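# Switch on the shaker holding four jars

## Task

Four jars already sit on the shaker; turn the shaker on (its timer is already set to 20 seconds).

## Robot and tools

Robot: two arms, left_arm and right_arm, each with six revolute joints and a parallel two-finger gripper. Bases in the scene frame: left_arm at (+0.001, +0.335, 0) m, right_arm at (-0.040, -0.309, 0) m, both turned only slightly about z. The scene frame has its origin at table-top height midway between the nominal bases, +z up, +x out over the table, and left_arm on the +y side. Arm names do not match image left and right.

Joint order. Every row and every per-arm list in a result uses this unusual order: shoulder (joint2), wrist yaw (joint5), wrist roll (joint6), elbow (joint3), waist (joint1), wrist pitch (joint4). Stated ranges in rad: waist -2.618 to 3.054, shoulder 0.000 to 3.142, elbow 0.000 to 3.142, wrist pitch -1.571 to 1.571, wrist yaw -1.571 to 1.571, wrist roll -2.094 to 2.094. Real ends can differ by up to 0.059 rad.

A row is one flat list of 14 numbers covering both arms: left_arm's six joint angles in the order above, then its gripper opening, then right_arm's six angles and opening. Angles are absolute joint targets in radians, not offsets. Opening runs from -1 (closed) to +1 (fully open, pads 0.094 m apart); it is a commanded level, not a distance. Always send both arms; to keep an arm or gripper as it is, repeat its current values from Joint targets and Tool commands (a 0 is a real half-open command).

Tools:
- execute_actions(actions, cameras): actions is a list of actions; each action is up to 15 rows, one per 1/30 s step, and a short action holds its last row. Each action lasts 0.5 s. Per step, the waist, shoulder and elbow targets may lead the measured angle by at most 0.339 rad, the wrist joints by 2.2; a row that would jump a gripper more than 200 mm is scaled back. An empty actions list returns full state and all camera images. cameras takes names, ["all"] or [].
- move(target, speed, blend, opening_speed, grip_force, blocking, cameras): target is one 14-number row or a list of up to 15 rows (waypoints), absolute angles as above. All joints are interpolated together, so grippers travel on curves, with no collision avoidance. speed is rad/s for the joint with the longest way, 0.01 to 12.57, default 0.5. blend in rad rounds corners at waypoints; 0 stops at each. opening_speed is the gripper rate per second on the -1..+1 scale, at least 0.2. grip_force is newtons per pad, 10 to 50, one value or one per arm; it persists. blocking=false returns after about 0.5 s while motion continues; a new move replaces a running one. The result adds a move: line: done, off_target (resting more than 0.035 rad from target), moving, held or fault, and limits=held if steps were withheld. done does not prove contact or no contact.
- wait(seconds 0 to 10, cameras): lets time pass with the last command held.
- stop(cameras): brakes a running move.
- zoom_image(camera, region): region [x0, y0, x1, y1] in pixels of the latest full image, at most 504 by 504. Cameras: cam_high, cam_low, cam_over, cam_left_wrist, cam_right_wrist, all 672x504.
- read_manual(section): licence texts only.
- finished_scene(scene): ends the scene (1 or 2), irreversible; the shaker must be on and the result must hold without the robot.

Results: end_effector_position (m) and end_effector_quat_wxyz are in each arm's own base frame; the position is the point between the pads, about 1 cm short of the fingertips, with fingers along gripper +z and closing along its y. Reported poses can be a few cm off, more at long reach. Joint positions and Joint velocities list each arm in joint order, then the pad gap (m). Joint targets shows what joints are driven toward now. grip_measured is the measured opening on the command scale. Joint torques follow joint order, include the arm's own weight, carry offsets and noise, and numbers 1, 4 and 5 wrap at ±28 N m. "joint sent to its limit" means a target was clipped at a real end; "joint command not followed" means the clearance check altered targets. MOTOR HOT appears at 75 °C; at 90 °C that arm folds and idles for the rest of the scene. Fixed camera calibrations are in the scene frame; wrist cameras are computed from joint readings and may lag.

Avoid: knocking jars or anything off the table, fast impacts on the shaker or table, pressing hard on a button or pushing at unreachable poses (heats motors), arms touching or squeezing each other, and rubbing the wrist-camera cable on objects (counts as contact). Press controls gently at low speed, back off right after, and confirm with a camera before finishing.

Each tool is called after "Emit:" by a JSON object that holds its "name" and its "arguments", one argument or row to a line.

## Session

Emit:
{"name": "execute_actions", "arguments": {
  "actions": []
}}

Scene clock: 0.00 s.
left_arm: end_effector_position=(+0.4027, +0.0404, +0.0960) grip_measured=+1.000 end_effector_quat_wxyz=(+0.572, -0.045, +0.814, +0.088) | right_arm: end_effector_position=(+0.3748, -0.0759, +0.1154) grip_measured=+1.000 end_effector_quat_wxyz=(+0.597, +0.186, +0.767, -0.142)
Joint names: [shoulder, wrist yaw, wrist roll, elbow, waist, wrist pitch]
Joint positions: left_arm=[1.574 -0.179 0.033 0.395 0.018 0.838 0.094] | right_arm=[1.499 0.467 0.134 0.328 0.012 0.891 0.094]
Joint velocities: within noise
Joint torques (N m): no reading
Motor temperatures (°C): left_arm=[26 27 25 31 27 29 29] | right_arm=[27 27 26 31 26 27 28]
Heat: left arm: 31 °C; right arm: 31 °C.
Joint targets: left_arm=[1.567 -0.182 0.033 0.402 0.018 0.837] | right_arm=[1.493 0.470 0.134 0.334 0.012 0.891]
Tool commands: left_gripper/opening=+1.0 right_gripper/opening=+1.0
camera_calibration:
cam_left_wrist: T_world_to_cam=[[0.193638, -0.978562, -0.0701503, -0.0331099], [-0.702776, -0.0884619, -0.70589, 0.40936], [0.684552, 0.185987, -0.704839, -0.113044], [0, 0, 0, 1]] pos_world=[0.371484, 0.0248374, 0.206963]
cam_right_wrist: T_world_to_cam=[[-0.402054, -0.915601, 0.00526758, 0.087889], [-0.604678, 0.261194, -0.752424, 0.382602], [0.687544, -0.3057, -0.658658, -0.102507], [0, 0, 0, 1]] pos_world=[0.337165, -0.0507984, 0.219899]

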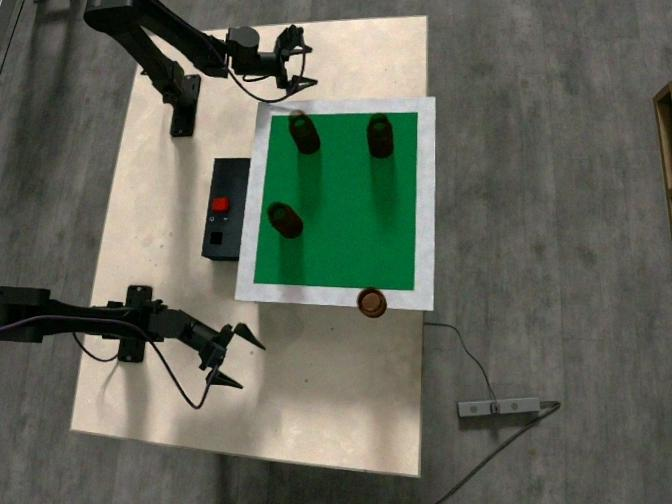

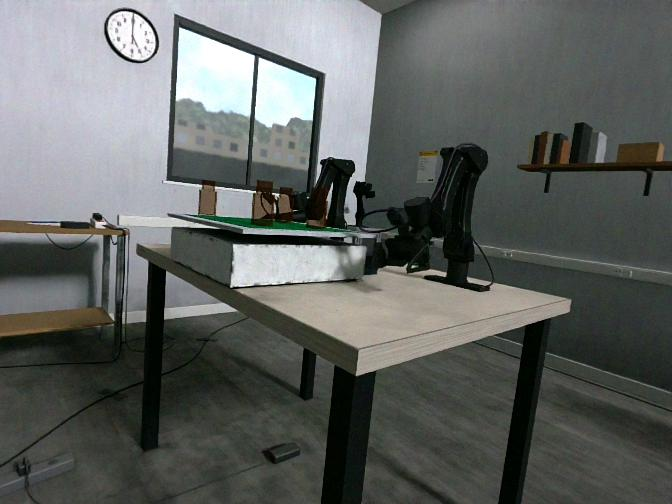

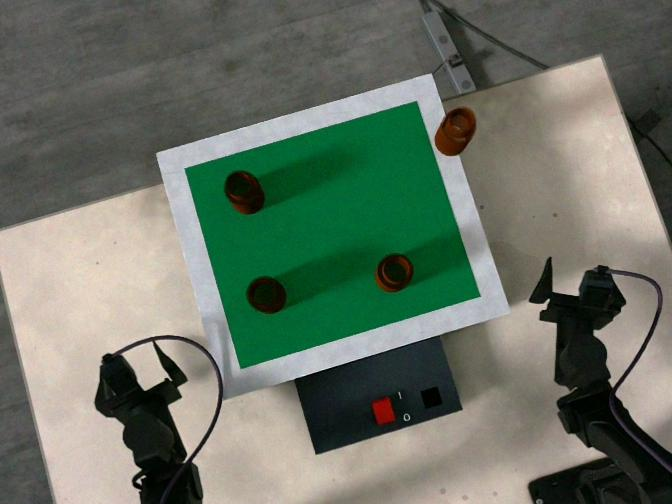

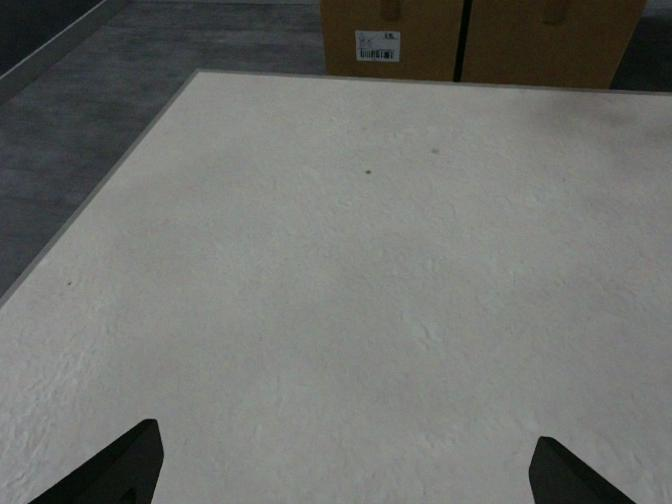

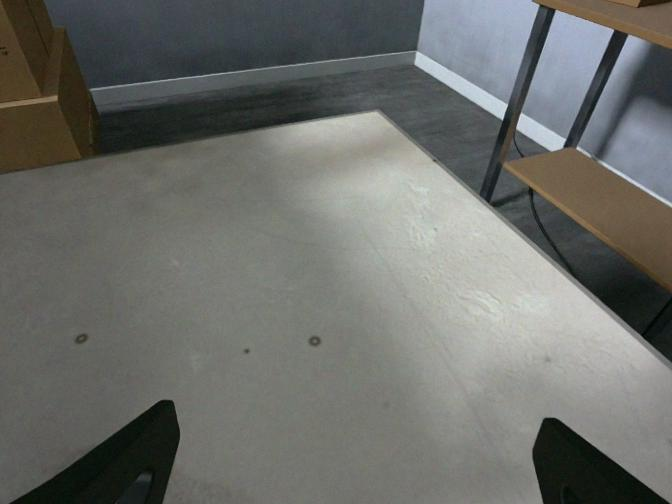

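Emit:
{"name": "zoom_image", "arguments": {
  "camera": "cam_over",
  "region": [380, 70, 520, 180]
}}

Emit:
{"name": "zoom_image", "arguments": {
  "camera": "cam_low",
  "region": [150, 160, 390, 300]
}}

Emit:
{"name": "zoom_image", "arguments": {
  "camera": "cam_high",
  "region": [230, 80, 450, 340]
}}

Emit:
{"name": "zoom_image", "arguments": {
  "camera": "cam_over",
  "region": [280, 330, 480, 470]
}}

Scaled by 3.600 from the camera's 672x504 image, which has a finer 960x720 frame.

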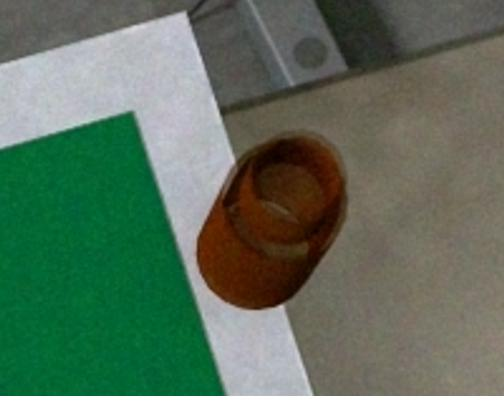

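Scaled by 2.100 from the camera's 672x504 image, which has a finer 960x720 frame.

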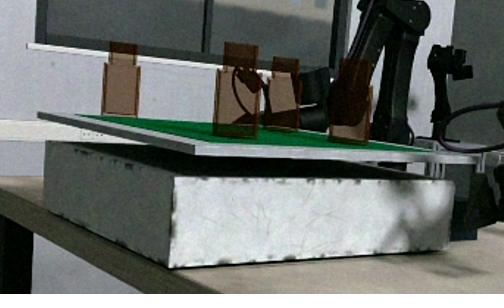

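Scaled by 1.938 from the camera's 672x504 image, which has a finer 960x720 frame.

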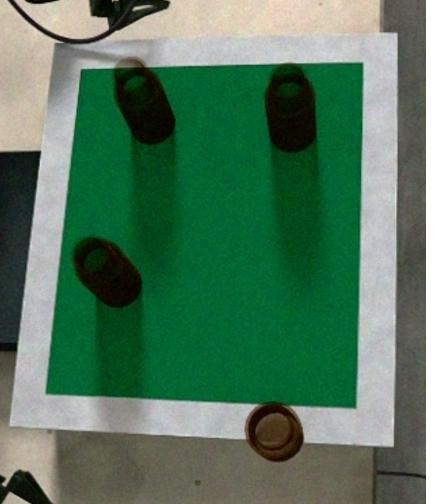

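Scaled by 2.520 from the camera's 672x504 image, which has a finer 960x720 frame.

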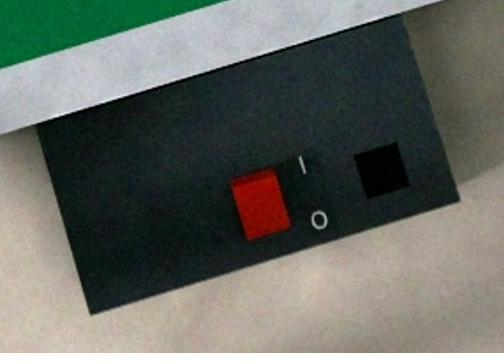

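Emit:
{"name": "move", "arguments": {
  "target": [
    [1.699,0,0,1.881,0.018,-1.382,-1,1.6013,0,0,1.3115,-0.15,-0.2102,1],
    [1.699,0,0,1.881,-1.087,-1.382,-1,1.6013,0,0,1.3115,0.1037,-0.2102,1]
  ],
  "cameras": ["all"],
  "speed": 0.7,
  "blend": [0.1,0],
  "opening_speed": 1
}}

Emit:
{"name": "zoom_image", "arguments": {
  "camera": "cam_over",
  "region": [380, 70, 600, 350]
}}

Scene clock: 6.57 s.
left_arm: end_effector_position=(+0.1735, -0.3331, +0.2501) grip_measured=-0.995 end_effector_quat_wxyz=(+0.164, +0.513, +0.836, -0.101) | right_arm: end_effector_position=(+0.4919, +0.0509, +0.2444) grip_measured=+1.000 end_effector_quat_wxyz=(+0.506, -0.041, +0.861, +0.026)
Joint names: [shoulder, wrist yaw, wrist roll, elbow, waist, wrist pitch]
Joint positions: left_arm=[1.685 0.003 0.009 1.858 -1.092 -1.357 0] | right_arm=[1.585 0.003 0.005 1.281 0.102 -0.203 0.094]
Joint torques (N m): left_arm=[-7.41 -0.05 -0.11 8.98 0.32 0.74] | right_arm=[-6.57 -0.07 -0.05 9.58 0.06 1.46]
Heat: left arm: 32 °C; right arm: 32 °C.
Joint targets: left_arm=[1.699 0.000 0.000 1.881 -1.087 -1.382] | right_arm=[1.601 0.000 0.000 1.312 0.104 -0.210]
move: done
camera_calibration:
cam_left_wrist: T_world_to_cam=[[-0.878416, -0.477897, -0.00067635, -0.00813129], [-0.477016, 0.87671, 0.0619334, 0.41437], [-0.0290048, 0.0547259, -0.99808, 0.375355], [0, 0, 0, 1]] pos_world=[0.201406, -0.38771, 0.348966]
cam_right_wrist: T_world_to_cam=[[0.156357, -0.98766, -0.00891855, -0.0172376], [-0.819295, -0.124649, -0.559659, 0.595376], [0.551641, 0.0948133, -0.828675, 0.0287528], [0, 0, 0, 1]] pos_world=[0.474623, 0.0544619, 0.35688]

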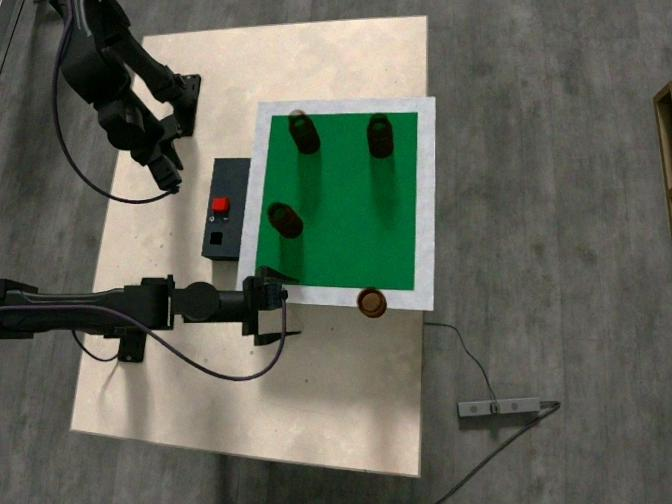

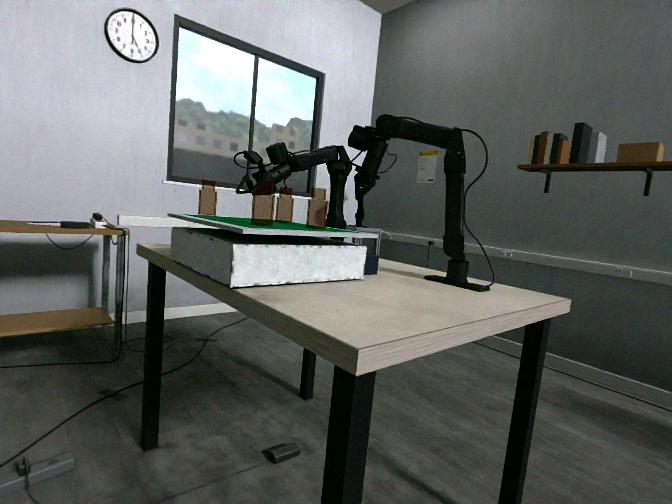

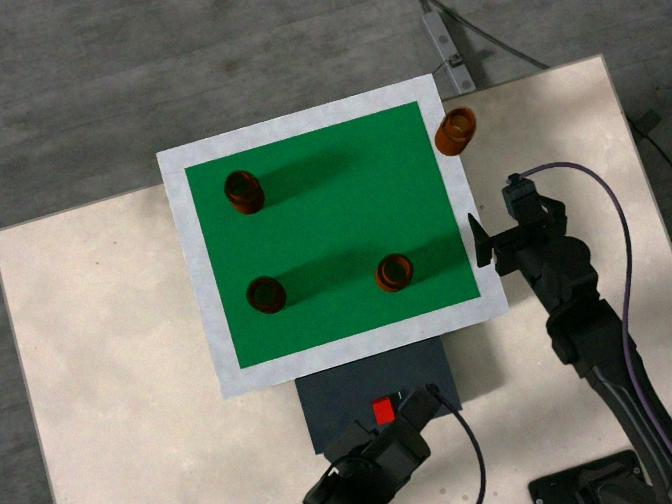

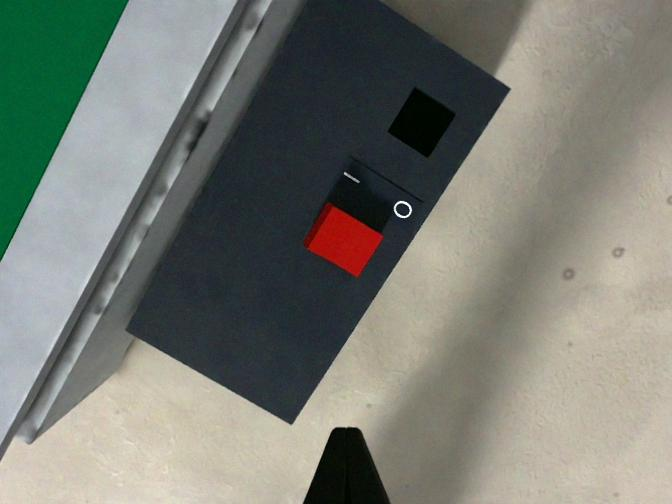

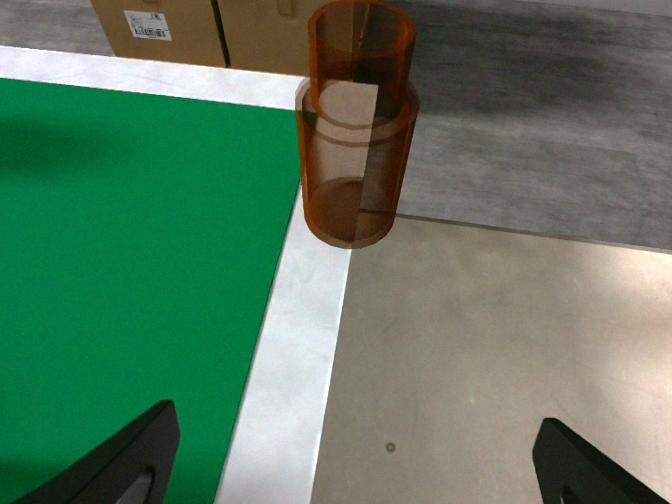

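Scaled by 1.800 from the camera's 672x504 image, which has a finer 960x720 frame.

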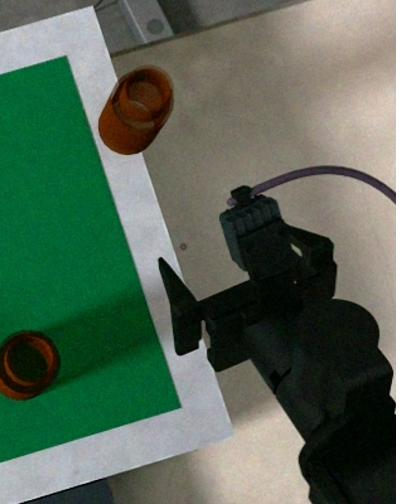

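Emit:
{"name": "zoom_image", "arguments": {
  "camera": "cam_low",
  "region": [180, 130, 340, 250]
}}

Emit:
{"name": "zoom_image", "arguments": {
  "camera": "cam_right_wrist",
  "region": [200, 0, 560, 270]
}}

Scaled by 3.150 from the camera's 672x504 image, which has a finer 960x720 frame.

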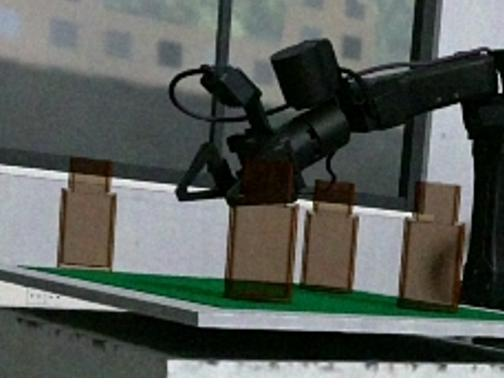

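Scaled by 1.400 from the camera's 672x504 image, which has a finer 960x720 frame.

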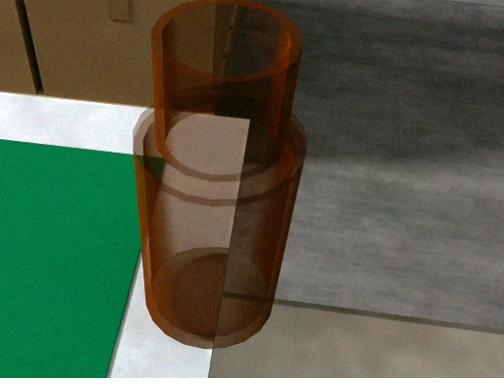

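Emit:
{"name": "move", "arguments": {
  "target": [1.699,0,0,1.881,-1.087,-1.382,-1,1.8711,0,0,1.6753,0.112,-0.3042,1],
  "cameras": ["cam_right_wrist","cam_low","cam_over","cam_high"],
  "speed": 0.4
}}

Emit:
{"name": "zoom_image", "arguments": {
  "camera": "cam_low",
  "region": [160, 130, 320, 250]
}}

Emit:
{"name": "zoom_image", "arguments": {
  "camera": "cam_over",
  "region": [400, 70, 600, 270]
}}

Scene clock: 9.40 s.
left_arm: end_effector_position=(+0.1734, -0.3331, +0.2501) grip_measured=-0.995 end_effector_quat_wxyz=(+0.164, +0.513, +0.836, -0.100) | right_arm: end_effector_position=(+0.5617, +0.0599, +0.2561) grip_measured=+1.000 end_effector_quat_wxyz=(+0.505, -0.043, +0.862, +0.027)
Joint names: [shoulder, wrist yaw, wrist roll, elbow, waist, wrist pitch]
Joint positions: left_arm=[1.685 0.003 0.009 1.858 -1.092 -1.357 0] | right_arm=[1.855 0.003 0.005 1.641 0.105 -0.297 0.094]
Joint torques (N m): left_arm=[-7.41 -0.05 -0.1 8.98 0.35 0.74] | right_arm=[-9.17 -0.05 -0.08 9.84 0.62 1.43]
Heat: left arm: 33 °C; right arm: 33 °C.
Joint targets: left_arm=[1.699 0.000 0.000 1.881 -1.087 -1.382] | right_arm=[1.871 0.000 0.000 1.675 0.112 -0.304]
move: done
camera_calibration:
cam_right_wrist: T_world_to_cam=[[0.159672, -0.987128, -0.00912966, -0.0208709], [-0.82032, -0.127534, -0.557503, 0.66044], [0.549163, 0.0965067, -0.830124, 0.000693907], [0, 0, 0, 1]] pos_world=[0.544723, 0.063559, 0.368583]
Images, in order (width x height): cam_high 672x504, cam_low 672x504, cam_over 672x504, cam_right_wrist 672x504.

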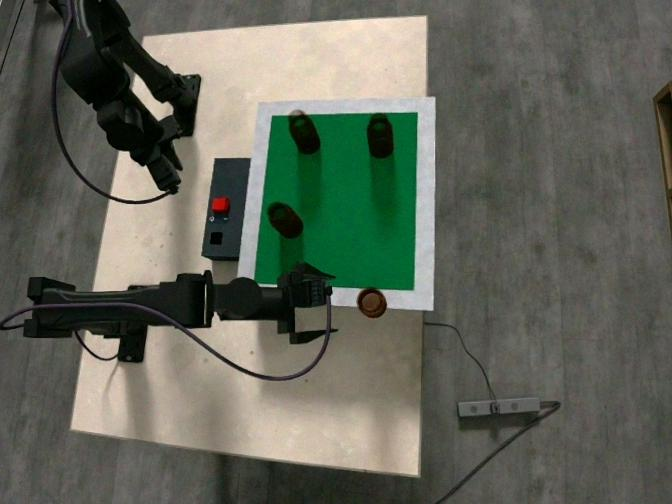

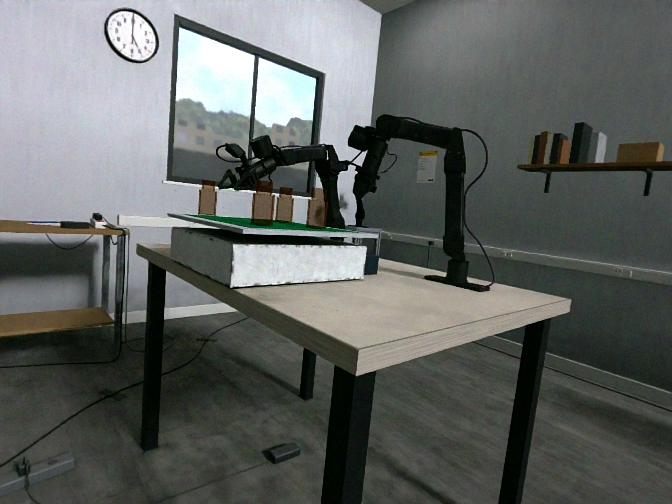

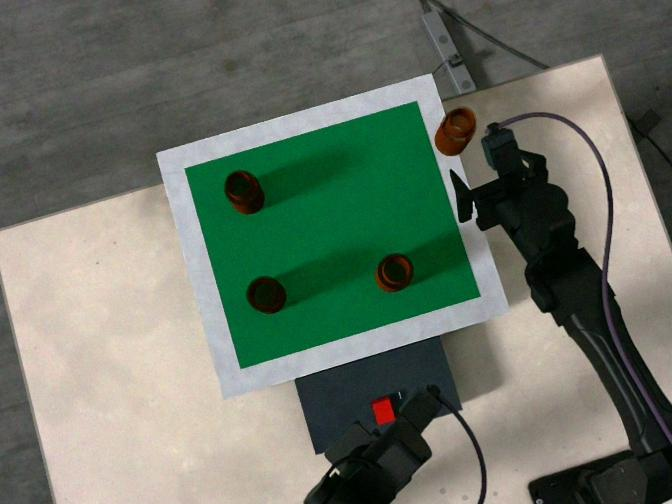

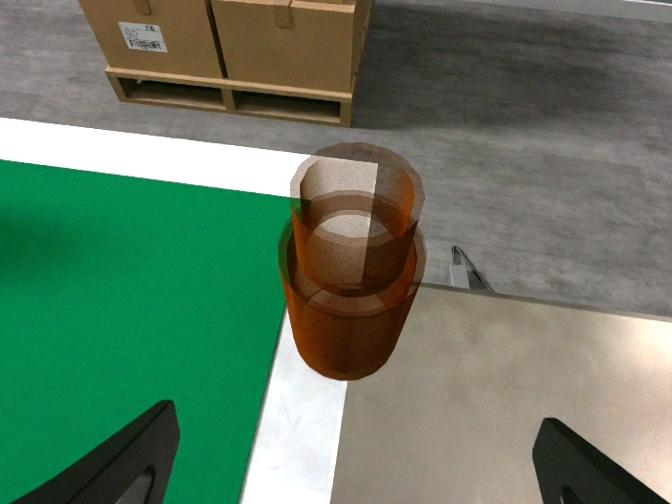

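Scaled by 3.150 from the camera's 672x504 image, which has a finer 960x720 frame.

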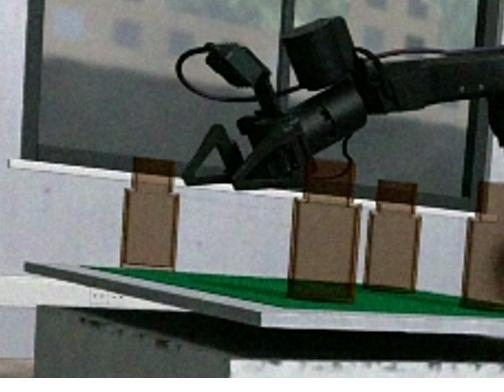

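Scaled by 2.520 from the camera's 672x504 image, which has a finer 960x720 frame.

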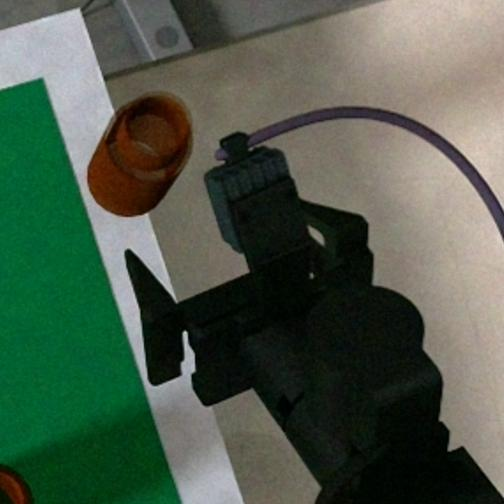

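Emit:
{"name": "move", "arguments": {
  "target": [1.699,0,0,1.881,-1.087,-1.382,-1,2.1965,0,0,2.1738,0.1175,-0.4773,1],
  "cameras": ["cam_right_wrist","cam_low","cam_over","cam_high"],
  "speed": 0.25
}}

Emit:
{"name": "zoom_image", "arguments": {
  "camera": "cam_low",
  "region": [160, 130, 320, 250]
}}

Emit:
{"name": "zoom_image", "arguments": {
  "camera": "cam_high",
  "region": [300, 250, 440, 350]
}}

Scene clock: 12.37 s.
left_arm: end_effector_position=(+0.1734, -0.3331, +0.2501) grip_measured=-0.995 end_effector_quat_wxyz=(+0.164, +0.513, +0.836, -0.100) | right_arm: end_effector_position=(+0.6322, +0.0716, +0.2661) grip_measured=+1.000 end_effector_quat_wxyz=(+0.507, -0.045, +0.860, +0.028)
Joint names: [shoulder, wrist yaw, wrist roll, elbow, waist, wrist pitch]
Joint positions: left_arm=[1.685 0.003 0.009 1.858 -1.092 -1.357 0] | right_arm=[2.175 0.003 0.005 2.14 0.112 -0.469 0.094]
Joint torques (N m): left_arm=[-7.41 -0.06 -0.11 8.99 0.36 0.74] | right_arm=[-11.25 -0.07 -0.11 9.74 0.54 1.4]
Heat: left arm: 33 °C; right arm: 33 °C.
Joint targets: left_arm=[1.699 0.000 0.000 1.881 -1.087 -1.382] | right_arm=[2.197 0.000 0.000 2.174 0.117 -0.477]
move: done
camera_calibration:
cam_right_wrist: T_world_to_cam=[[0.166156, -0.986061, -0.00875438, -0.0249002], [-0.816113, -0.132526, -0.562491, 0.724408], [0.55349, 0.100606, -0.826757, -0.0348077], [0, 0, 0, 1]] pos_world=[0.614602, 0.0749513, 0.378478]
Images, in order (width x height): cam_high 672x504, cam_low 672x504, cam_over 672x504, cam_right_wrist 672x504.

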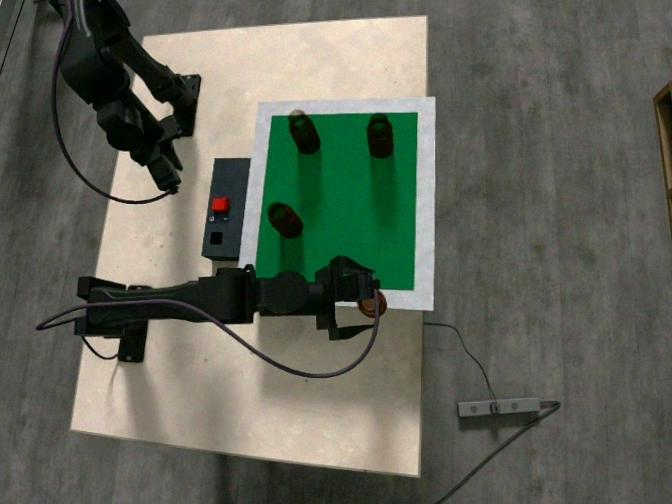

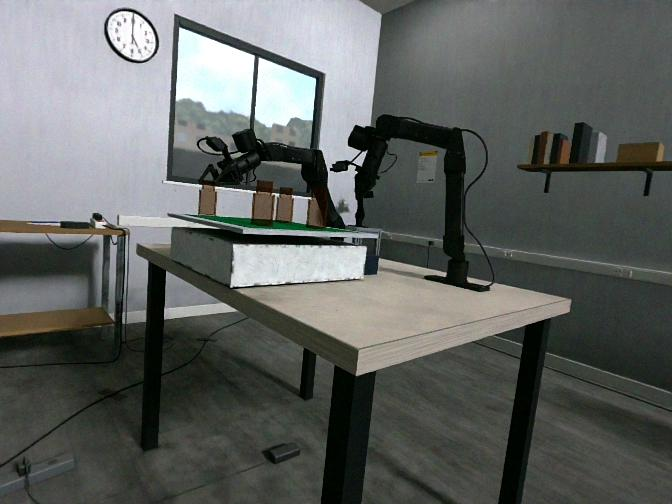

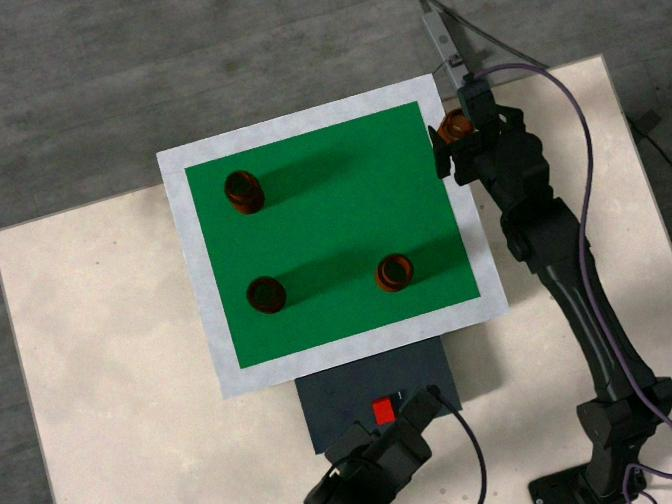

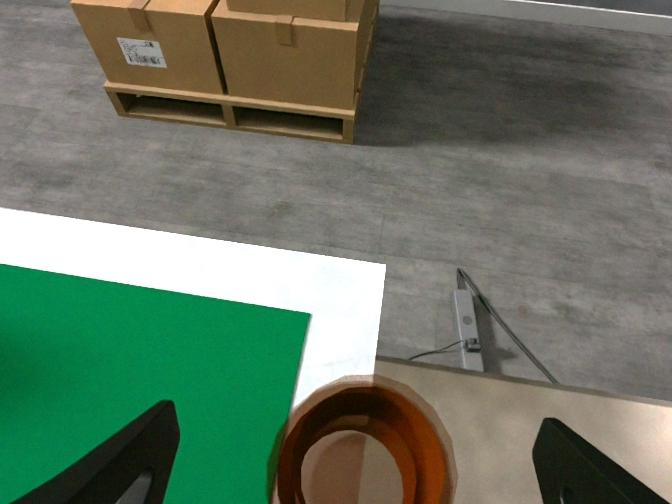

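Scaled by 3.150 from the camera's 672x504 image, which has a finer 960x720 frame.

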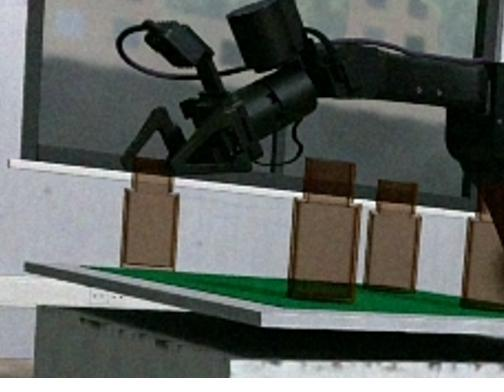

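Scaled by 3.600 from the camera's 672x504 image, which has a finer 960x720 frame.

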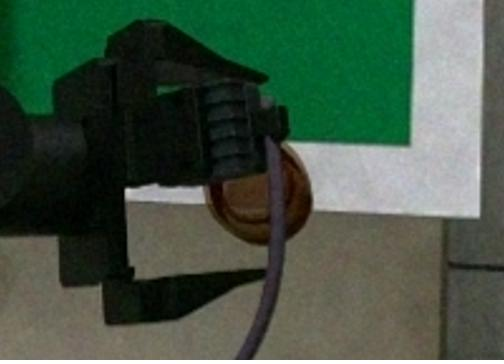

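Emit:
{"name": "move", "arguments": {
  "target": [1.699,0,0,1.881,-1.087,-1.382,-1,2.198,0,0,2.1396,0.1125,-0.4416,1],
  "cameras": ["cam_right_wrist","cam_low"],
  "speed": 0.1
}}

Emit:
{"name": "zoom_image", "arguments": {
  "camera": "cam_low",
  "region": [160, 130, 320, 250]
}}

Scene clock: 13.97 s.
left_arm: end_effector_position=(+0.1734, -0.3331, +0.2501) grip_measured=-0.995 end_effector_quat_wxyz=(+0.164, +0.513, +0.836, -0.100) | right_arm: end_effector_position=(+0.6339, +0.0717, +0.2691) grip_measured=+1.000 end_effector_quat_wxyz=(+0.513, -0.045, +0.857, +0.029)
Joint names: [shoulder, wrist yaw, wrist roll, elbow, waist, wrist pitch]
Joint positions: left_arm=[1.685 0.003 0.009 1.858 -1.092 -1.357 0] | right_arm=[2.175 0.003 0.005 2.14 0.112 -0.456 0.094]
Joint torques (N m): left_arm=[-7.43 -0.05 -0.11 8.98 0.36 0.75] | right_arm=[-11.29 -0.05 -0.1 6.87 0.01 1.6]
Heat: left arm: 33 °C; right arm: 34 °C.
Joint targets: left_arm=[1.699 0.000 0.000 1.881 -1.087 -1.382] | right_arm=[2.198 0.000 0.000 2.140 0.112 -0.442]
move: done
camera_calibration:
cam_right_wrist: T_world_to_cam=[[0.16627, -0.986048, -0.0080316, -0.0252374], [-0.808326, -0.131628, -0.573831, 0.725505], [0.564768, 0.101903, -0.818934, -0.0425537], [0, 0, 0, 1]] pos_world=[0.614674, 0.074948, 0.381266]
Images, in order (width x height): cam_low 672x504, cam_right_wrist 672x504.

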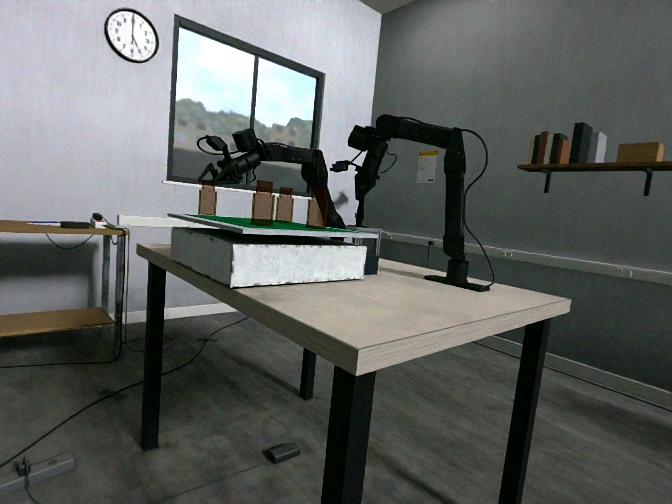

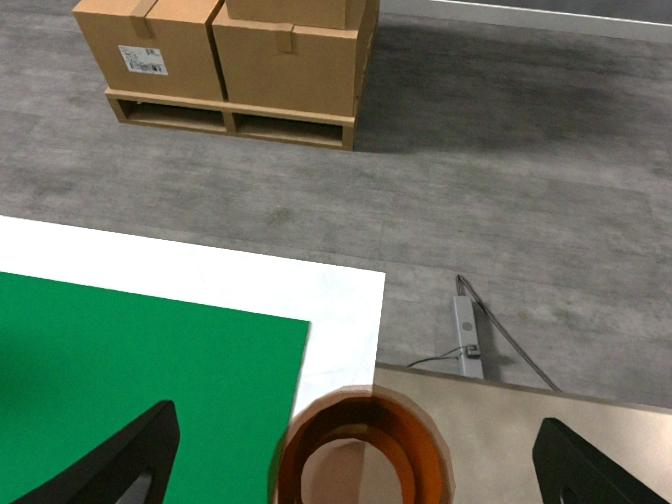

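Scaled by 3.150 from the camera's 672x504 image, which has a finer 960x720 frame.

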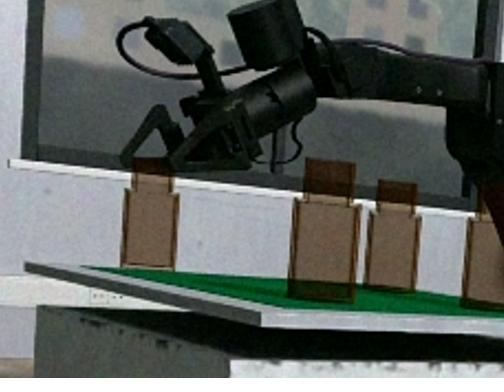

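Emit:
{"name": "move", "arguments": {
  "target": [1.699,0,0,1.881,-1.087,-1.382,-1,2.198,0,0,2.103,0.107,-0.435,1],
  "cameras": ["cam_right_wrist","cam_low"],
  "speed": 0.1
}}

Emit:
{"name": "zoom_image", "arguments": {
  "camera": "cam_low",
  "region": [160, 130, 320, 250]
}}

Scene clock: 14.93 s.
left_arm: end_effector_position=(+0.1734, -0.3331, +0.2501) grip_measured=-0.995 end_effector_quat_wxyz=(+0.164, +0.513, +0.836, -0.100) | right_arm: end_effector_position=(+0.6332, +0.0717, +0.2581) grip_measured=+1.000 end_effector_quat_wxyz=(+0.505, -0.045, +0.861, +0.028)
Joint names: [shoulder, wrist yaw, wrist roll, elbow, waist, wrist pitch]
Joint positions: left_arm=[1.685 0.003 0.009 1.858 -1.092 -1.357 0] | right_arm=[2.177 0.003 0.005 2.115 0.112 -0.449 0.094]
Joint torques (N m): left_arm=[-7.42 -0.06 -0.11 8.99 0.32 0.74] | right_arm=[-11.37 -0.07 -0.07 6.15 -0.5 1.65]
Heat: left arm: 34 °C; right arm: 34 °C.
Joint targets: left_arm=[1.699 0.000 0.000 1.881 -1.087 -1.382] | right_arm=[2.198 0.000 0.000 2.103 0.107 -0.435]
move: done
camera_calibration:
cam_right_wrist: T_world_to_cam=[[0.166084, -0.986069, -0.00911617, -0.0248593], [-0.819298, -0.132838, -0.557768, 0.721545], [0.548787, 0.100105, -0.829947, -0.0381296], [0, 0, 0, 1]] pos_world=[0.616214, 0.0751526, 0.370582]
Images, in order (width x height): cam_low 672x504, cam_right_wrist 672x504.

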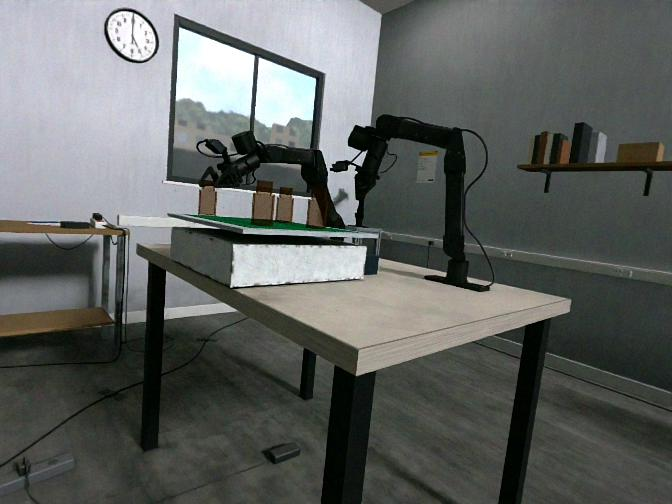

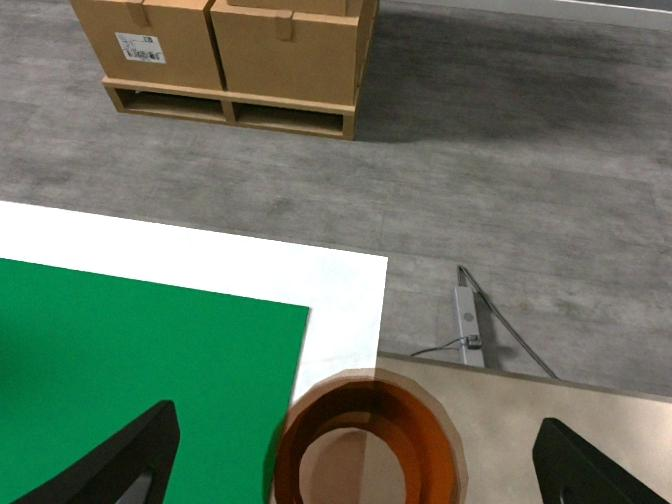

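Scaled by 3.150 from the camera's 672x504 image, which has a finer 960x720 frame.

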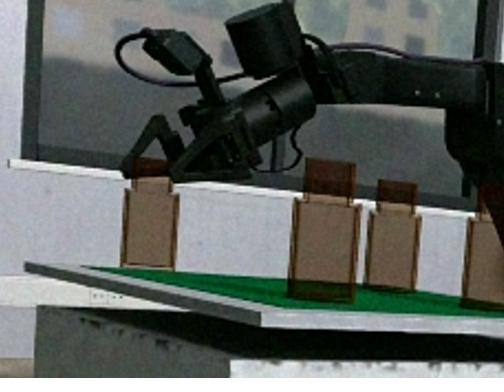

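Emit:
{"name": "move", "arguments": {
  "target": [
    [1.699,0,0,1.881,-1.087,-1.382,-1,2.198,0,0,2.103,0.1,-0.435,1],
    [1.699,0,0,1.881,-1.087,-1.382,-1,2.198,0,0,2.103,0.1,-0.435,-0.17]
  ],
  "cameras": ["cam_right_wrist","cam_low"],
  "speed": 0.1,
  "grip_force": [50,20],
  "opening_speed": 0.3
}}

Emit:
{"name": "zoom_image", "arguments": {
  "camera": "cam_low",
  "region": [160, 130, 320, 250]
}}

Scene clock: 20.37 s.
left_arm: end_effector_position=(+0.1734, -0.3331, +0.2501) grip_measured=-0.995 end_effector_quat_wxyz=(+0.164, +0.513, +0.836, -0.100) | right_arm: end_effector_position=(+0.6337, +0.0671, +0.2581) grip_measured=-0.129 end_effector_quat_wxyz=(+0.505, -0.042, +0.862, +0.027)
Joint names: [shoulder, wrist yaw, wrist roll, elbow, waist, wrist pitch]
Joint positions: left_arm=[1.685 0.003 0.009 1.858 -1.092 -1.357 0] | right_arm=[2.177 0.003 0.005 2.115 0.105 -0.449 0.041]
Joint torques (N m): left_arm=[-7.43 -0.06 -0.09 9.01 0.36 0.74] | right_arm=[-11.44 -0.05 -0.06 6.06 -0.46 1.63]
Heat: left arm: 34 °C; right arm: 33 °C.
Joint targets: left_arm=[1.699 0.000 0.000 1.881 -1.087 -1.382] | right_arm=[2.198 0.000 0.000 2.103 0.100 -0.435]
grip_force (N): 50, 20
move: done
camera_calibration:
cam_right_wrist: T_world_to_cam=[[0.15897, -0.987242, -0.00907396, -0.0249198], [-0.820236, -0.126952, -0.557759, 0.721525], [0.549491, 0.0961099, -0.829953, -0.0381092], [0, 0, 0, 1]] pos_world=[0.616724, 0.0706597, 0.370582]
Images, in order (width x height): cam_low 672x504, cam_right_wrist 672x504.

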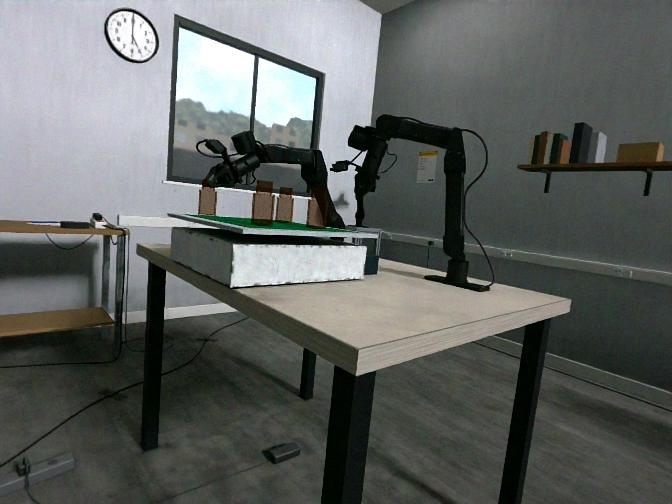

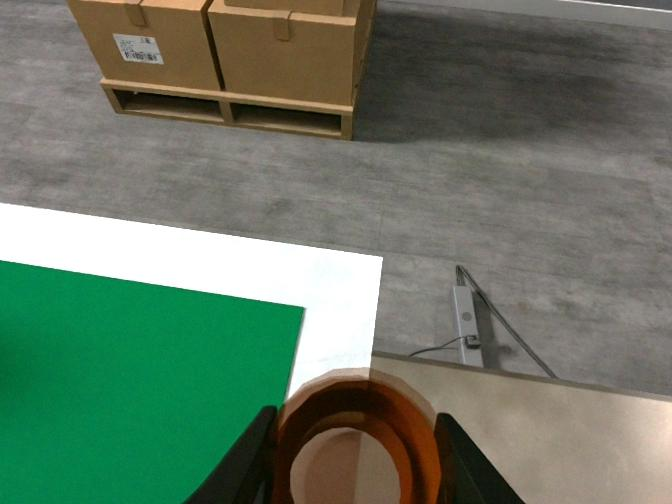

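Scaled by 3.150 from the camera's 672x504 image, which has a finer 960x720 frame.

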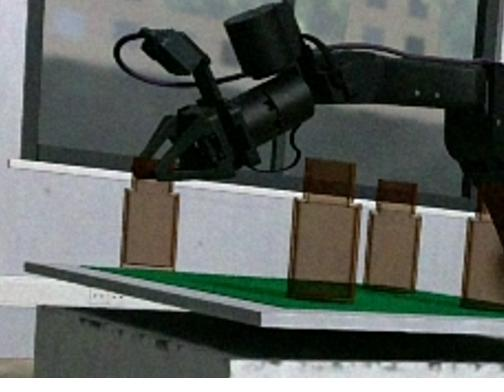

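Emit:
{"name": "move", "arguments": {
  "target": [1.699,0,0,1.881,-1.087,-1.382,-1,2.198,0,0,2.225,0.1,-0.535,-0.17],
  "cameras": ["cam_right_wrist","cam_low","cam_over"],
  "speed": 0.12
}}

Emit:
{"name": "zoom_image", "arguments": {
  "camera": "cam_low",
  "region": [160, 130, 320, 250]
}}

Scene clock: 22.20 s.
left_arm: end_effector_position=(+0.1734, -0.3331, +0.2501) grip_measured=-0.995 end_effector_quat_wxyz=(+0.164, +0.513, +0.836, -0.100) | right_arm: end_effector_position=(+0.6266, +0.0663, +0.2615) grip_measured=-0.130 end_effector_quat_wxyz=(+0.485, -0.043, +0.873, +0.025)
Joint names: [shoulder, wrist yaw, wrist roll, elbow, waist, wrist pitch]
Joint positions: left_arm=[1.685 0.003 0.009 1.858 -1.092 -1.357 0] | right_arm=[2.185 0.003 0.005 2.184 0.105 -0.555 0.041]
Joint torques (N m): left_arm=[-7.41 -0.05 -0.09 8.99 0.35 0.74] | right_arm=[-12.01 -0.04 -0.09 10.13 -0.36 1.63]
Heat: left arm: 34 °C; right arm: 34 °C.
Joint targets: left_arm=[1.699 0.000 0.000 1.881 -1.087 -1.382] | right_arm=[2.198 0.000 0.000 2.225 0.100 -0.535]
grip_force (N): 50, 20
move: off_target (right_arm); right_arm: the elbow is farthest, 0.041 rad from its target
camera_calibration:
cam_right_wrist: T_world_to_cam=[[0.158474, -0.987295, -0.0116251, -0.0235034], [-0.845118, -0.129546, -0.518646, 0.72302], [0.51055, 0.0920164, -0.85491, -0.00011609], [0, 0, 0, 1]] pos_world=[0.614821, 0.0704699, 0.374619]
Images, in order (width x height): cam_low 672x504, cam_over 672x504, cam_right_wrist 672x504.

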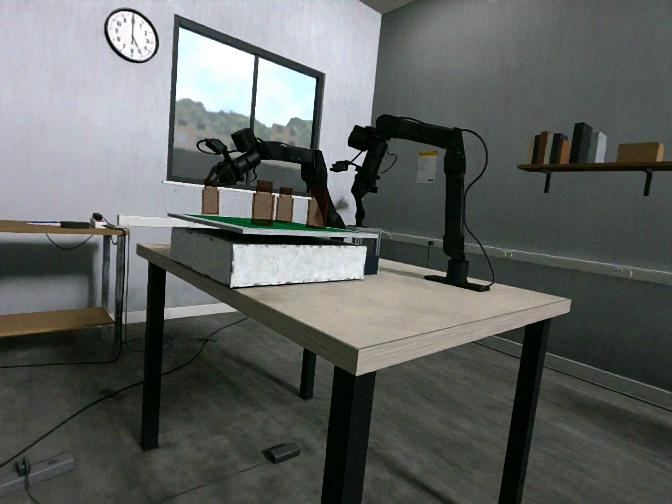

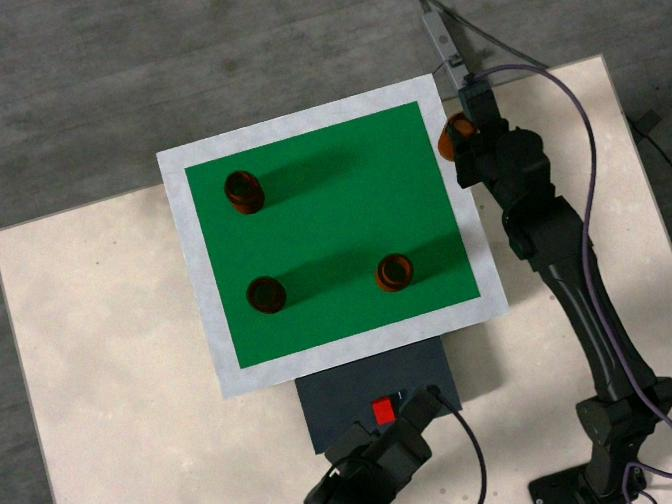

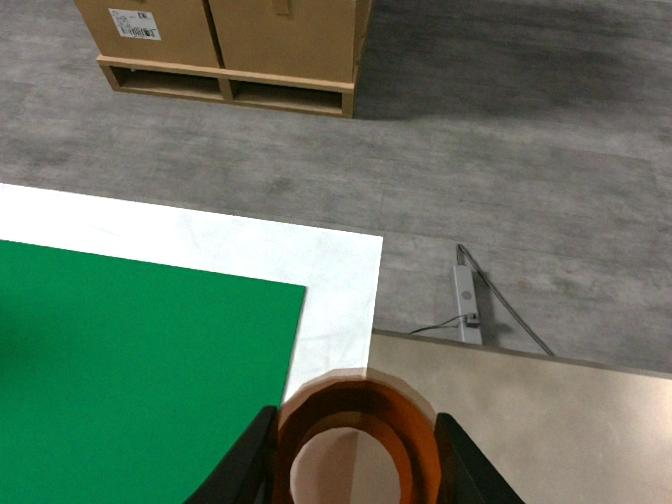

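Scaled by 3.150 from the camera's 672x504 image, which has a finer 960x720 frame.

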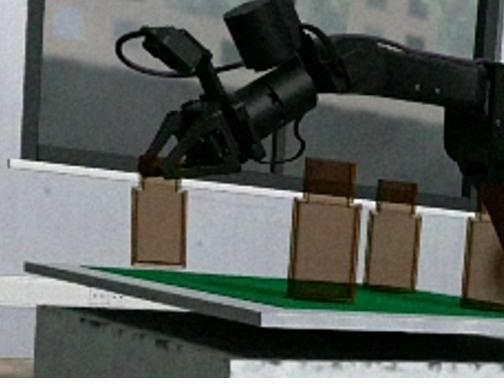

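Emit:
{"name": "move", "arguments": {
  "target": [1.699,0,0,1.881,-1.087,-1.382,-1,2.205,0,0,2.31,0.1,-0.565,-0.17],
  "cameras": ["cam_right_wrist","cam_low"],
  "speed": 0.15
}}

Emit:
{"name": "zoom_image", "arguments": {
  "camera": "cam_low",
  "region": [160, 130, 320, 250]
}}

Scene clock: 23.53 s.
left_arm: end_effector_position=(+0.1734, -0.3331, +0.2501) grip_measured=-0.995 end_effector_quat_wxyz=(+0.164, +0.513, +0.836, -0.100) | right_arm: end_effector_position=(+0.6283, +0.0665, +0.2920) grip_measured=-0.130 end_effector_quat_wxyz=(+0.507, -0.042, +0.860, +0.027)
Joint names: [shoulder, wrist yaw, wrist roll, elbow, waist, wrist pitch]
Joint positions: left_arm=[1.685 0.003 0.009 1.858 -1.092 -1.357 0] | right_arm=[2.19 0.003 0.005 2.271 0.105 -0.587 0.041]
Joint torques (N m): left_arm=[-7.41 -0.06 -0.1 8.99 0.36 0.74] | right_arm=[-11.84 -0.06 -0.08 9.76 -0.51 1.69]
Heat: left arm: 35 °C; right arm: 34 °C.
Joint targets: left_arm=[1.699 0.000 0.000 1.881 -1.087 -1.382] | right_arm=[2.205 0.000 0.000 2.310 0.100 -0.565]
grip_force (N): 50, 20
move: off_target (right_arm); right_arm: the elbow is farthest, 0.039 rad from its target
camera_calibration:
cam_right_wrist: T_world_to_cam=[[0.158983, -0.987242, -0.00878586, -0.0243742], [-0.817466, -0.126642, -0.561882, 0.735379], [0.553601, 0.0965116, -0.827171, -0.0102802], [0, 0, 0, 1]] pos_world=[0.610713, 0.0700587, 0.404478]
Images, in order (width x height): cam_low 672x504, cam_right_wrist 672x504.

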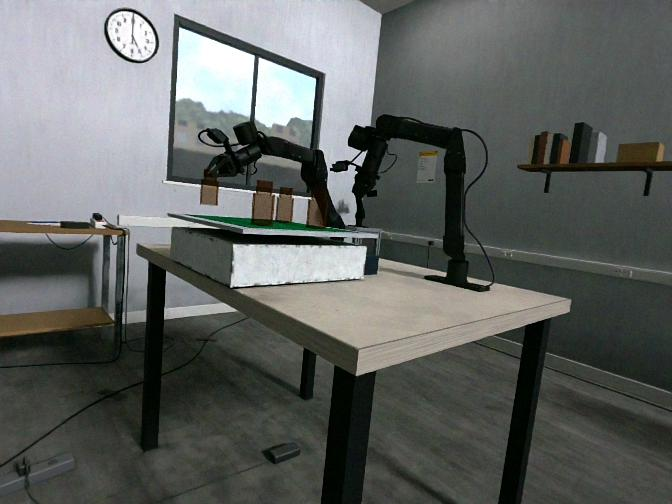

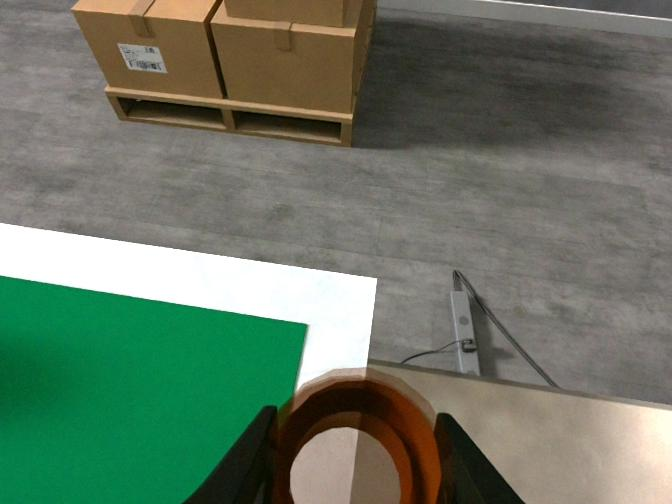

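Scaled by 3.150 from the camera's 672x504 image, which has a finer 960x720 frame.

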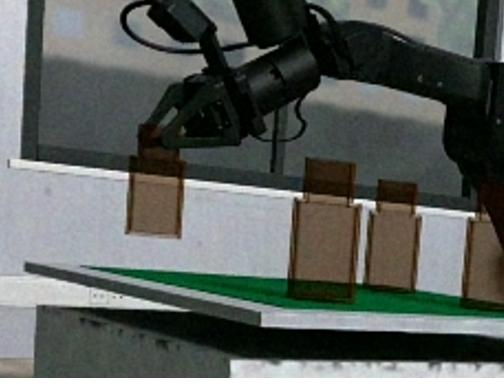

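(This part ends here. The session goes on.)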